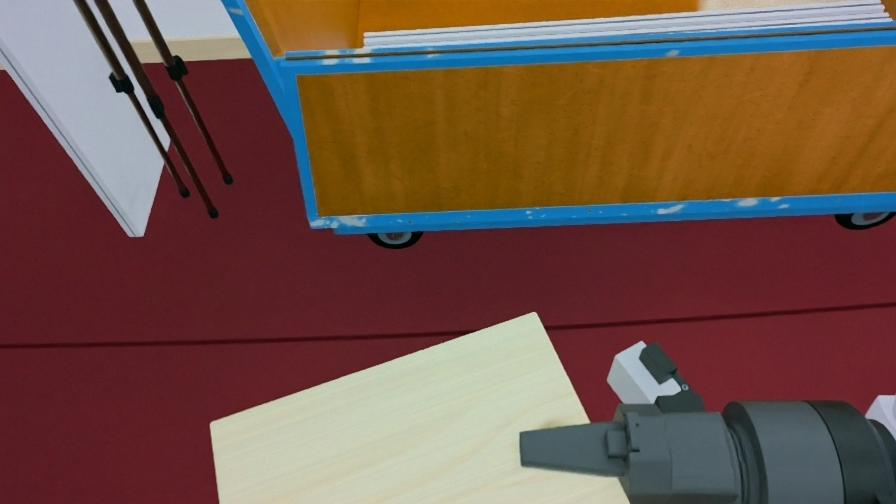

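Request:
move:
  joints: {"left_gripper_m":0.0}
  blocking: false

Request:
move:
  joints: {"left_elbow_rad":-1.9,"left_shoulder_roll_rad":0.35,"left_shoulder_pitch_rad":0.0}

Request:
move:
  target: {"side":"left","x":0.12,"y":0.10,"z":0.79,"quat_wxyz":[0.7071,0,-0.7071,0]}
  cameras: ["head_camera","left_wrist_camera"]

Scene clock: 159.83 s.
Joint torques (N m): left_arm=[20.65 -0.52 0.78 8.82 -0.14 1.27 -0.01] | right_arm=[-21.64 -4.94 -6.8 -11 -7.78 -4.91 -0.7]
External joint torques (N m): left_arm=[-1.68 -0.91 0.73 0.02 -0.12 -0.15 -0.05] | right_arm=[-8.88 1.74 -4.55 -4.45 -6.12 -3.93 -0.75]
Wrist force (N): left_arm=[5.7 1.2 -5.9] | right_arm=[-28.5 0.0 -0.1]
Wrist torque (N m): left_arm=[-0.28 0.45 0.06] | right_arm=[-0.19 1.42 0.79]
Wrist force, peak (N): left_arm=[6.6 1.4 -6.4] | right_arm=[-29.2 0.6 0.7]
move: moving
base_odometry: x=-0.256 y=-0.190 heading=+0.001
lidar_m: 1.04 1.08 1.89 3.23 1.06 0.76 0.72 0.76 1.00 2.57 2.70 1.09
base_status: not commanded
joint_positions: torso_squat_rad=+0.050 torso_shift_rad=+0.000 torso_pitch_rad=+1.001 torso_yaw_rad=+0.000 left_shoulder_pitch_rad=+0.037 left_shoulder_roll_rad=+0.004 left_shoulder_yaw_rad=-0.043 left_elbow_rad=-0.196 left_forearm_roll_rad=-0.014 left_wrist_pitch_rad=+0.002 left_hand_roll_rad=+0.027 left_gripper_m=+0.065 right_shoulder_pitch_rad=-1.295 right_shoulder_roll_rad=-0.472 right_shoulder_yaw_rad=-0.107 right_elbow_rad=-0.712 right_forearm_roll_rad=+1.262 right_wrist_pitch_rad=-1.569 right_hand_roll_rad=-1.044 right_gripper_m=+0.074 head_pan_rad=+0.000 head_tilt_rad=+0.000
joint_status: left_gripper_m moving
wheel_motors_off: 0
motor_effort: left_wheel=+9(10) right_wheel=-8(11)
chest: x=+0.0328 y=+0.0001 z=+1.1466 quat_wxyz=(+0.877, +0.000, +0.480, +0.000) (m; base frame)
left_hand: x=-0.5049 y=+0.2200 z=+0.7212 quat_wxyz=(+0.913, -0.005, +0.409, -0.007) (m; base frame)
right_hand: x=+0.4291 y=-0.0510 z=+0.7883 quat_wxyz=(+0.504, +0.497, -0.498, +0.500) (m; base frame)
pictures: none

Scene clock: 161.63 s.
Joint torques (N m): left_arm=[7.02 1.37 2.31 -6.56 -0.08 -1.66 0.01] | right_arm=[-21.13 -4.09 -6.45 -11.23 -7.83 -4.74 -0.75]
External joint torques (N m): left_arm=[-0.21 -1.37 0.39 0.8 -0.11 -0.09 0.05] | right_arm=[-8.38 2.61 -4.2 -4.68 -6.17 -3.73 -0.8]
Wrist force (N): left_arm=[-3.7 1.0 -5.5] | right_arm=[-28.3 0.3 0.2]
Wrist torque (N m): left_arm=[-0.29 -0.03 0.12] | right_arm=[-0.21 1.37 0.74]
Wrist force, peak (N): left_arm=[0.1 1.5 -9.7] | right_arm=[-29.8 -1.2 -1.6]
move: done
base_odometry: x=-0.256 y=-0.190 heading=+0.001
lidar_m: 1.04 1.09 1.89 3.24 1.07 0.76 0.73 0.77 1.03 2.56 2.68 1.09
base_status: not commanded
joint_positions: torso_squat_rad=+0.050 torso_shift_rad=+0.000 torso_pitch_rad=+1.001 torso_yaw_rad=+0.000 left_shoulder_pitch_rad=+0.000 left_shoulder_roll_rad=+0.350 left_shoulder_yaw_rad=-0.043 left_elbow_rad=-1.900 left_forearm_roll_rad=-0.014 left_wrist_pitch_rad=+0.002 left_hand_roll_rad=+0.027 left_gripper_m=+0.000 right_shoulder_pitch_rad=-1.295 right_shoulder_roll_rad=-0.472 right_shoulder_yaw_rad=-0.107 right_elbow_rad=-0.712 right_forearm_roll_rad=+1.262 right_wrist_pitch_rad=-1.569 right_hand_roll_rad=-1.044 right_gripper_m=+0.074 head_pan_rad=+0.000 head_tilt_rad=+0.000
joint_status: all done
wheel_motors_off: 0
motor_effort: left_wheel=+6(12) right_wheel=-8(11)
chest: x=+0.0328 y=+0.0001 z=+1.1466 quat_wxyz=(+0.877, +0.000, +0.480, +0.000) (m; base frame)
left_hand: x=+0.2470 y=+0.2505 z=+0.6886 quat_wxyz=(+0.890, -0.003, -0.424, -0.169) (m; base frame)
right_hand: x=+0.4292 y=-0.0511 z=+0.7883 quat_wxyz=(+0.505, +0.497, -0.498, +0.500) (m; base frame)
pictures: none

Scene clock: 161.93 s.
Joint torques (N m): left_arm=[6.84 1.39 2.48 -6.64 0.05 -1.56 -0.07] | right_arm=[-21.36 -4.16 -6.29 -11.41 -7.91 -4.79 -0.67]
External joint torques (N m): left_arm=[-0.39 -1.34 0.56 0.72 0.02 0.01 -0.03] | right_arm=[-8.61 2.54 -4.03 -4.85 -6.25 -3.82 -0.72]
Wrist force (N): left_arm=[-4.4 0.4 -5.8] | right_arm=[-28.6 -0.1 -0.3]
Wrist torque (N m): left_arm=[-0.25 -0.14 0.15] | right_arm=[-0.20 1.41 0.82]
Wrist force, peak (N): left_arm=[-4.4 0.4 -5.8] | right_arm=[-29.0 -0.3 -0.3]
move: refused
base_odometry: x=-0.256 y=-0.190 heading=+0.001
lidar_m: 1.04 1.09 1.89 3.22 1.07 0.76 0.72 0.76 1.03 2.58 2.68 1.10
base_status: not commanded
joint_positions: torso_squat_rad=+0.050 torso_shift_rad=+0.000 torso_pitch_rad=+1.001 torso_yaw_rad=+0.000 left_shoulder_pitch_rad=+0.000 left_shoulder_roll_rad=+0.350 left_shoulder_yaw_rad=-0.043 left_elbow_rad=-1.900 left_forearm_roll_rad=-0.014 left_wrist_pitch_rad=+0.002 left_hand_roll_rad=+0.027 left_gripper_m=+0.000 right_shoulder_pitch_rad=-1.295 right_shoulder_roll_rad=-0.472 right_shoulder_yaw_rad=-0.108 right_elbow_rad=-0.712 right_forearm_roll_rad=+1.262 right_wrist_pitch_rad=-1.569 right_hand_roll_rad=-1.044 right_gripper_m=+0.074 head_pan_rad=+0.000 head_tilt_rad=+0.000
joint_status: not commanded
wheel_motors_off: 0
motor_effort: left_wheel=+7(7) right_wheel=-9(11)
chest: x=+0.0328 y=+0.0001 z=+1.1466 quat_wxyz=(+0.877, +0.000, +0.480, +0.000) (m; base frame)
left_hand: x=+0.2470 y=+0.2505 z=+0.6886 quat_wxyz=(+0.890, -0.003, -0.424, -0.169) (m; base frame)
left_hand_status: refused: the posture found for that pose touches the leg. Nothing moved. The solve starts from where the arm stands: from another posture it may find a clear one.
right_hand: x=+0.4292 y=-0.0511 z=+0.7883 quat_wxyz=(+0.505, +0.497, -0.498, +0.500) (m; base frame)
pictures: head_camera, left_wrist_camera
camera_calibration:
head_camera: T_world_to_cam=[[-0.0105684, -0.999504, -0.029661, 0.0380232], [-0.809669, 0.0259604, -0.586313, 0.948843], [0.586792, 0.0178192, -0.809542, 0.820639], [0, 0, 0, 1]] pos_world=[0.287106, -0.00125112, 1.22179]
left_wrist_camera: T_world_to_cam=[[0.598251, -0.274847, 0.752698, -0.597777], [-0.599417, -0.776884, 0.192744, 0.239007], [0.531784, -0.56649, -0.62952, 0.516534], [0, 0, 0, 1]] pos_world=[0.226202, 0.313995, 0.729047]

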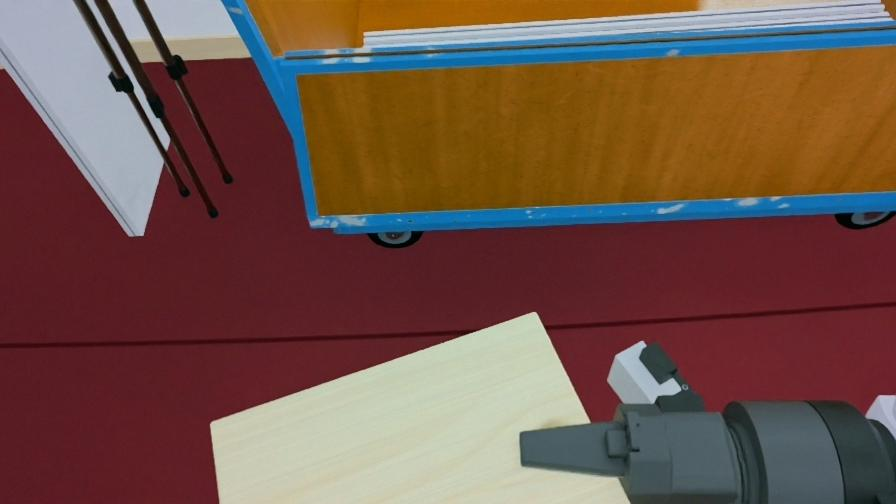

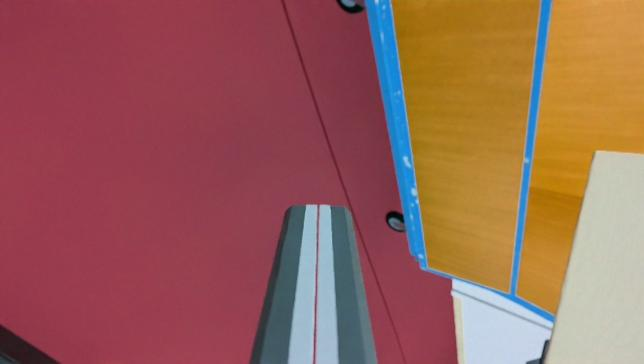

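Request:
move:
  joints: {"left_shoulder_pitch_rad":-0.12,"left_elbow_rad":-1.61,"left_wrist_pitch_rad":0.77,"left_shoulder_roll_rad":0.35}

Request:
move:
  joints: {"left_forearm_roll_rad":-1.5,"left_wrist_pitch_rad":-1.4,"left_hand_roll_rad":-0.77}
  cameras: ["left_wrist_camera"]

Scene clock: 171.47 s.
Joint torques (N m): left_arm=[7.69 2.29 2.63 -4.31 -0.24 -0.49 0.01] | right_arm=[-21.37 -4 -6.26 -11.45 -7.79 -4.8 -0.85]
External joint torques (N m): left_arm=[-0.96 -1.27 0.7 0.23 -0.05 -0.53 0] | right_arm=[-8.61 2.7 -4.01 -4.9 -6.13 -3.82 -0.91]
Wrist force (N): left_arm=[1.6 -0.2 -8.1] | right_arm=[-28.4 0.2 0.0]
Wrist torque (N m): left_arm=[-0.17 0.25 0.06] | right_arm=[-0.24 1.44 0.78]
Wrist force, peak (N): left_arm=[0.3 -0.6 -8.9] | right_arm=[-29.2 0.4 -0.3]
move: done
base_odometry: x=-0.256 y=-0.190 heading=+0.001
lidar_m: 1.04 1.09 1.90 3.23 1.07 0.76 0.72 0.77 1.01 2.59 2.69 1.09
base_status: not commanded
joint_positions: torso_squat_rad=+0.050 torso_shift_rad=+0.000 torso_pitch_rad=+1.001 torso_yaw_rad=+0.000 left_shoulder_pitch_rad=-0.120 left_shoulder_roll_rad=+0.350 left_shoulder_yaw_rad=-0.043 left_elbow_rad=-1.610 left_forearm_roll_rad=-0.014 left_wrist_pitch_rad=+0.770 left_hand_roll_rad=+0.027 left_gripper_m=+0.000 right_shoulder_pitch_rad=-1.295 right_shoulder_roll_rad=-0.472 right_shoulder_yaw_rad=-0.108 right_elbow_rad=-0.712 right_forearm_roll_rad=+1.262 right_wrist_pitch_rad=-1.569 right_hand_roll_rad=-1.044 right_gripper_m=+0.074 head_pan_rad=+0.000 head_tilt_rad=+0.000
joint_status: all done
wheel_motors_off: 0
motor_effort: left_wheel=+8(9) right_wheel=-7(11)
chest: x=+0.0328 y=+0.0001 z=+1.1466 quat_wxyz=(+0.877, +0.000, +0.480, +0.000) (m; base frame)
left_hand: x=+0.0597 y=+0.3381 z=+0.5581 quat_wxyz=(+0.985, +0.086, +0.022, -0.150) (m; base frame)
right_hand: x=+0.4292 y=-0.0511 z=+0.7883 quat_wxyz=(+0.505, +0.497, -0.498, +0.500) (m; base frame)
pictures: none

Scene clock: 173.07 s.
Joint torques (N m): left_arm=[7.5 1.43 1.21 -4.26 1.51 -1.35 0.25] | right_arm=[-20.95 -3.77 -6.47 -11.21 -7.8 -4.75 -0.71]
External joint torques (N m): left_arm=[-0.97 -0.72 1.04 0.52 0.24 0.15 0.25] | right_arm=[-8.19 2.92 -4.21 -4.66 -6.14 -3.78 -0.76]
Wrist force (N): left_arm=[0.9 -4.6 -3.7] | right_arm=[-28.5 0.0 -0.1]
Wrist torque (N m): left_arm=[0.09 0.17 0.14] | right_arm=[-0.21 1.45 0.78]
Wrist force, peak (N): left_arm=[0.1 0.5 -8.5] | right_arm=[-29.1 0.4 -0.2]
move: done
base_odometry: x=-0.256 y=-0.190 heading=+0.001
lidar_m: 1.04 1.07 1.88 3.23 1.08 0.76 0.72 0.77 1.02 2.58 2.69 1.10
base_status: not commanded
joint_positions: torso_squat_rad=+0.050 torso_shift_rad=+0.000 torso_pitch_rad=+1.001 torso_yaw_rad=+0.000 left_shoulder_pitch_rad=-0.120 left_shoulder_roll_rad=+0.350 left_shoulder_yaw_rad=-0.043 left_elbow_rad=-1.610 left_forearm_roll_rad=-1.500 left_wrist_pitch_rad=-1.400 left_hand_roll_rad=-0.770 left_gripper_m=+0.000 right_shoulder_pitch_rad=-1.295 right_shoulder_roll_rad=-0.472 right_shoulder_yaw_rad=-0.108 right_elbow_rad=-0.712 right_forearm_roll_rad=+1.262 right_wrist_pitch_rad=-1.569 right_hand_roll_rad=-1.044 right_gripper_m=+0.074 head_pan_rad=+0.000 head_tilt_rad=+0.000
joint_status: all done
wheel_motors_off: 0
motor_effort: left_wheel=+9(9) right_wheel=-9(11)
chest: x=+0.0328 y=+0.0001 z=+1.1466 quat_wxyz=(+0.877, +0.000, +0.480, +0.000) (m; base frame)
left_hand: x=+0.0288 y=+0.0762 z=+0.7313 quat_wxyz=(-0.031, -0.073, -0.615, -0.785) (m; base frame)
right_hand: x=+0.4292 y=-0.0511 z=+0.7883 quat_wxyz=(+0.505, +0.497, -0.498, +0.500) (m; base frame)
pictures: left_wrist_camera
camera_calibration:
left_wrist_camera: T_world_to_cam=[[-0.987372, 0.123224, 0.0995657, -0.0543309], [0.00653718, 0.659641, -0.751553, 0.528145], [-0.158287, -0.741411, -0.652116, 0.610381], [0, 0, 0, 1]] pos_world=[0.0395178, 0.110852, 0.800378]

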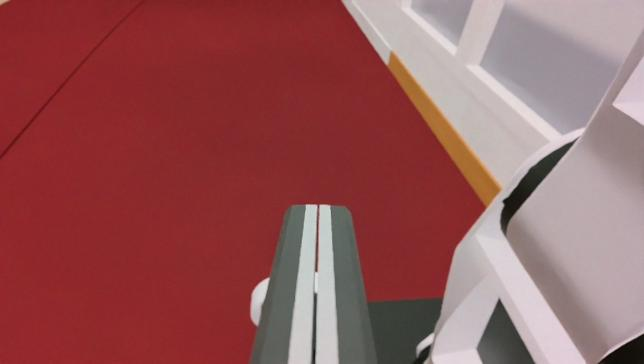

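Request:
move:
  target: {"side":"left","x":0.17,"y":0.075,"z":0.785,"quat_wxyz":[0,0,0.7071,0.7071]}
  min_time_s: 1.5

Request:
move:
  target: {"side":"left","x":0.24,"y":0.075,"z":0.785,"quat_wxyz":[0,0,0.7071,0.7071]}
  min_time_s: 2
  cameras: ["head_camera"]

Scene clock: 176.33 s.
Joint torques (N m): left_arm=[2.59 2.07 3.32 -5.31 1.86 -1.63 0.17] | right_arm=[-20.96 -3.73 -6.18 -11.33 -7.83 -4.69 -0.79]
External joint torques (N m): left_arm=[-0.61 -0.89 1.85 1.13 0.23 -0.47 0.16] | right_arm=[-8.2 2.97 -3.92 -4.78 -6.17 -3.72 -0.84]
Wrist force (N): left_arm=[1.0 -4.4 -1.3] | right_arm=[-28.7 0.2 0.4]
Wrist torque (N m): left_arm=[0.07 0.19 0.01] | right_arm=[-0.23 1.39 0.79]
Wrist force, peak (N): left_arm=[0.0 -5.4 -3.5] | right_arm=[-29.2 0.0 -0.3]
move: done
base_odometry: x=-0.256 y=-0.190 heading=+0.001
lidar_m: 1.04 1.10 1.90 3.25 1.07 0.76 0.72 0.78 1.02 2.58 2.66 1.10
base_status: not commanded
joint_positions: torso_squat_rad=+0.050 torso_shift_rad=+0.000 torso_pitch_rad=+1.001 torso_yaw_rad=+0.000 left_shoulder_pitch_rad=-0.373 left_shoulder_roll_rad=+0.368 left_shoulder_yaw_rad=+0.069 left_elbow_rad=-1.577 left_forearm_roll_rad=-1.226 left_wrist_pitch_rad=-1.508 left_hand_roll_rad=-0.620 left_gripper_m=+0.000 right_shoulder_pitch_rad=-1.295 right_shoulder_roll_rad=-0.472 right_shoulder_yaw_rad=-0.108 right_elbow_rad=-0.712 right_forearm_roll_rad=+1.262 right_wrist_pitch_rad=-1.569 right_hand_roll_rad=-1.044 right_gripper_m=+0.074 head_pan_rad=+0.000 head_tilt_rad=+0.000
joint_status: all done
wheel_motors_off: 0
motor_effort: left_wheel=+8(9) right_wheel=-10(11)
chest: x=+0.0328 y=+0.0001 z=+1.1466 quat_wxyz=(+0.877, +0.000, +0.480, +0.000) (m; base frame)
left_hand: x=+0.1697 y=+0.0748 z=+0.7855 quat_wxyz=(+0.000, +0.001, -0.708, -0.707) (m; base frame)
left_hand_status: reached (checked arc, planned for 1.5 s): 1 mm and 0.1 deg off.
right_hand: x=+0.4292 y=-0.0511 z=+0.7883 quat_wxyz=(+0.505, +0.497, -0.498, +0.500) (m; base frame)
pictures: none

Scene clock: 178.67 s.
Joint torques (N m): left_arm=[-42.67 -22.47 -16.22 -24.29 5.23 6.44 1] | right_arm=[-13.3 59.28 26.02 -14.05 1.98 -17.7 1.16]
External joint torques (N m): left_arm=[-42.32 -26.65 -18.43 -17.43 3.5 7.44 0.98] | right_arm=[-0.5 66.4 28.36 -7.49 3.65 -16.75 1.11]
Wrist force (N): left_arm=[72.4 -7.7 113.6] | right_arm=[-31.5 -77.6 109.1]
Wrist torque (N m): left_arm=[1.62 9.13 -0.68] | right_arm=[2.23 -0.89 -0.94]
Wrist force, peak (N): left_arm=[76.9 -9.5 117.5] | right_arm=[-30.9 -82.5 112.2]
move: done
base_odometry: x=-0.256 y=-0.190 heading=+0.001
lidar_m: 1.04 1.09 1.88 3.24 1.08 0.76 0.72 0.77 1.02 2.58 2.68 1.10
base_status: not commanded
joint_positions: torso_squat_rad=+0.050 torso_shift_rad=+0.000 torso_pitch_rad=+1.001 torso_yaw_rad=+0.000 left_shoulder_pitch_rad=-0.563 left_shoulder_roll_rad=+0.417 left_shoulder_yaw_rad=+0.096 left_elbow_rad=-1.470 left_forearm_roll_rad=-1.212 left_wrist_pitch_rad=-1.504 left_hand_roll_rad=-0.514 left_gripper_m=+0.000 right_shoulder_pitch_rad=-1.297 right_shoulder_roll_rad=-0.488 right_shoulder_yaw_rad=-0.116 right_elbow_rad=-0.712 right_forearm_roll_rad=+1.260 right_wrist_pitch_rad=-1.566 right_hand_roll_rad=-1.044 right_gripper_m=+0.074 head_pan_rad=+0.000 head_tilt_rad=+0.000
joint_status: all done
wheel_motors_off: 0
motor_effort: left_wheel=+8(9) right_wheel=-9(11)
chest: x=+0.0328 y=+0.0001 z=+1.1466 quat_wxyz=(+0.877, +0.000, +0.480, +0.000) (m; base frame)
left_hand: x=+0.2367 y=+0.0802 z=+0.7819 quat_wxyz=(+0.005, -0.003, -0.702, -0.712) (m; base frame)
left_hand_status: reached (checked arc, planned for 2.0 s): 7 mm and 1.0 deg off.
right_hand: x=+0.4355 y=-0.0594 z=+0.7894 quat_wxyz=(+0.509, +0.489, -0.501, +0.501) (m; base frame)
pictures: head_camera
camera_calibration:
head_camera: T_world_to_cam=[[-0.0105684, -0.999504, -0.029661, 0.0380232], [-0.809669, 0.0259604, -0.586313, 0.948843], [0.586792, 0.0178192, -0.809542, 0.820639], [0, 0, 0, 1]] pos_world=[0.287106, -0.00125112, 1.22179]

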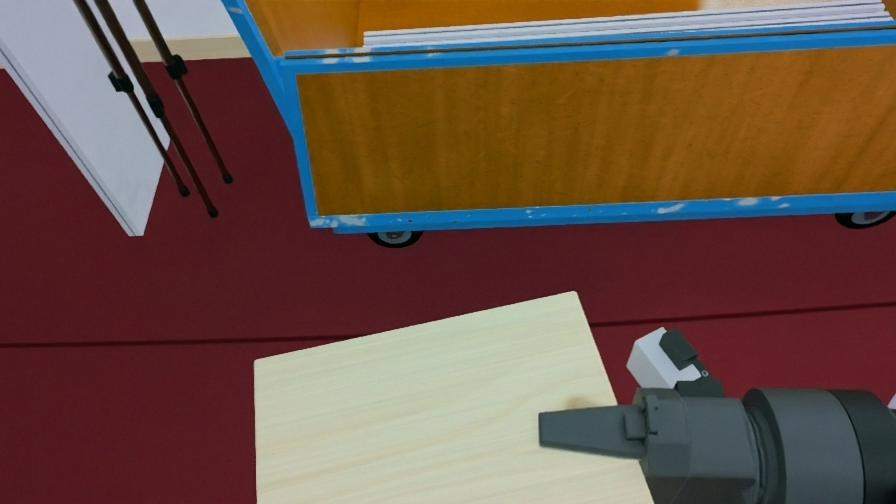

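Request:
move:
  target: {"side":"left","x":0.20,"y":0.12,"z":0.785,"quat_wxyz":[0,0,0.7071,0.7071]}
  min_time_s: 1.5
  cameras: ["head_camera","left_wrist_camera","right_wrist_camera"]

Scene clock: 182.73 s.
Joint torques (N m): left_arm=[2.33 4.68 4.31 -5.02 1.82 -1.68 -0.31] | right_arm=[-19.06 -1.78 -4.19 -11.95 -7.59 -4.89 -0.51]
External joint torques (N m): left_arm=[0.28 -0.65 1.57 1.07 0.2 -0.53 -0.32] | right_arm=[-6.29 4.93 -1.93 -5.39 -5.93 -3.92 -0.56]
Wrist force (N): left_arm=[0.9 -4.9 -2.1] | right_arm=[-28.7 0.0 -0.3]
Wrist torque (N m): left_arm=[0.13 0.20 0.13] | right_arm=[-0.21 1.47 0.51]
Wrist force, peak (N): left_arm=[72.8 -9.0 114.7] | right_arm=[-32.2 -77.8 109.2]
move: done
base_odometry: x=-0.256 y=-0.190 heading=+0.001
lidar_m: 1.04 1.08 1.89 3.22 1.07 0.76 0.72 0.77 1.02 2.59 2.70 1.09
base_status: not commanded
joint_positions: torso_squat_rad=+0.050 torso_shift_rad=+0.000 torso_pitch_rad=+1.001 torso_yaw_rad=+0.000 left_shoulder_pitch_rad=-0.451 left_shoulder_roll_rad=+0.482 left_shoulder_yaw_rad=+0.117 left_elbow_rad=-1.468 left_forearm_roll_rad=-1.125 left_wrist_pitch_rad=-1.570 left_hand_roll_rad=-0.615 left_gripper_m=+0.000 right_shoulder_pitch_rad=-1.296 right_shoulder_roll_rad=-0.473 right_shoulder_yaw_rad=-0.108 right_elbow_rad=-0.712 right_forearm_roll_rad=+1.262 right_wrist_pitch_rad=-1.569 right_hand_roll_rad=-1.044 right_gripper_m=+0.074 head_pan_rad=+0.000 head_tilt_rad=+0.000
joint_status: all done
wheel_motors_off: 0
motor_effort: left_wheel=+8(9) right_wheel=-9(11)
chest: x=+0.0328 y=+0.0001 z=+1.1466 quat_wxyz=(+0.877, +0.000, +0.480, +0.000) (m; base frame)
left_hand: x=+0.2001 y=+0.1198 z=+0.7850 quat_wxyz=(+0.000, +0.000, -0.707, -0.707) (m; base frame)
left_hand_status: reached (checked arc, planned for 1.5 s): 0 mm and 0.0 deg off.
right_hand: x=+0.4296 y=-0.0514 z=+0.7885 quat_wxyz=(+0.505, +0.497, -0.499, +0.500) (m; base frame)
pictures: head_camera, left_wrist_camera, right_wrist_camera
camera_calibration:
head_camera: T_world_to_cam=[[-0.0105718, -0.999504, -0.0296634, 0.0380271], [-0.809669, 0.0259645, -0.586313, 0.948843], [0.586792, 0.0178191, -0.809542, 0.820639], [0, 0, 0, 1]] pos_world=[0.287106, -0.00125111, 1.22179]
left_wrist_camera: T_world_to_cam=[[-0.999599, -0.00895927, 0.0268745, 0.179442], [-0.0279855, 0.459505, -0.887734, 0.676499], [-0.00439552, -0.88813, -0.459572, 0.540568], [0, 0, 0, 1]] pos_world=[0.200678, 0.170848, 0.844158]
right_wrist_camera: T_world_to_cam=[[0.0264943, 0.0168633, -0.999507, 0.776355], [-0.864674, -0.501352, -0.0313789, 0.39751], [-0.501634, 0.865079, 0.00129826, 0.331142], [0, 0, 0, 1]] pos_world=[0.48926, -0.100264, 0.788016]

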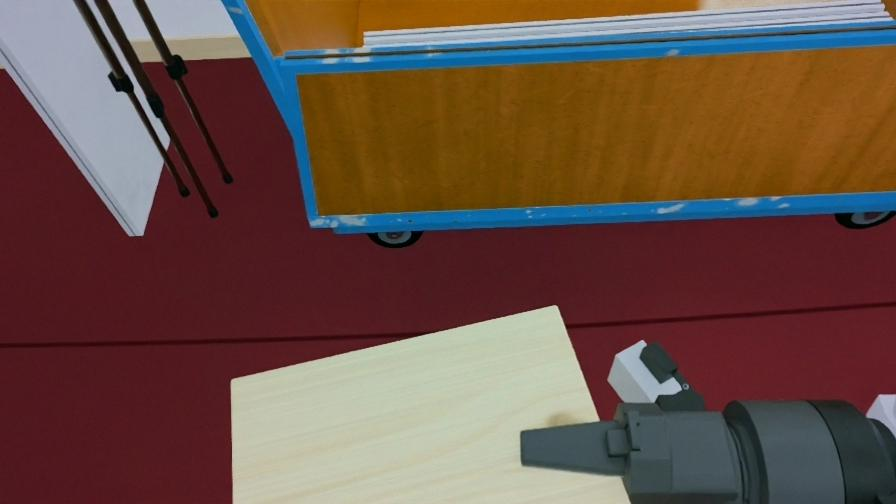

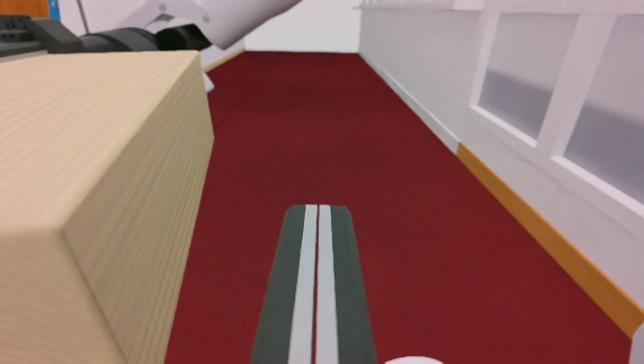

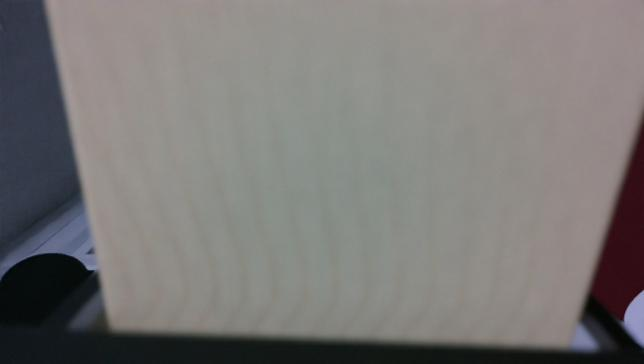

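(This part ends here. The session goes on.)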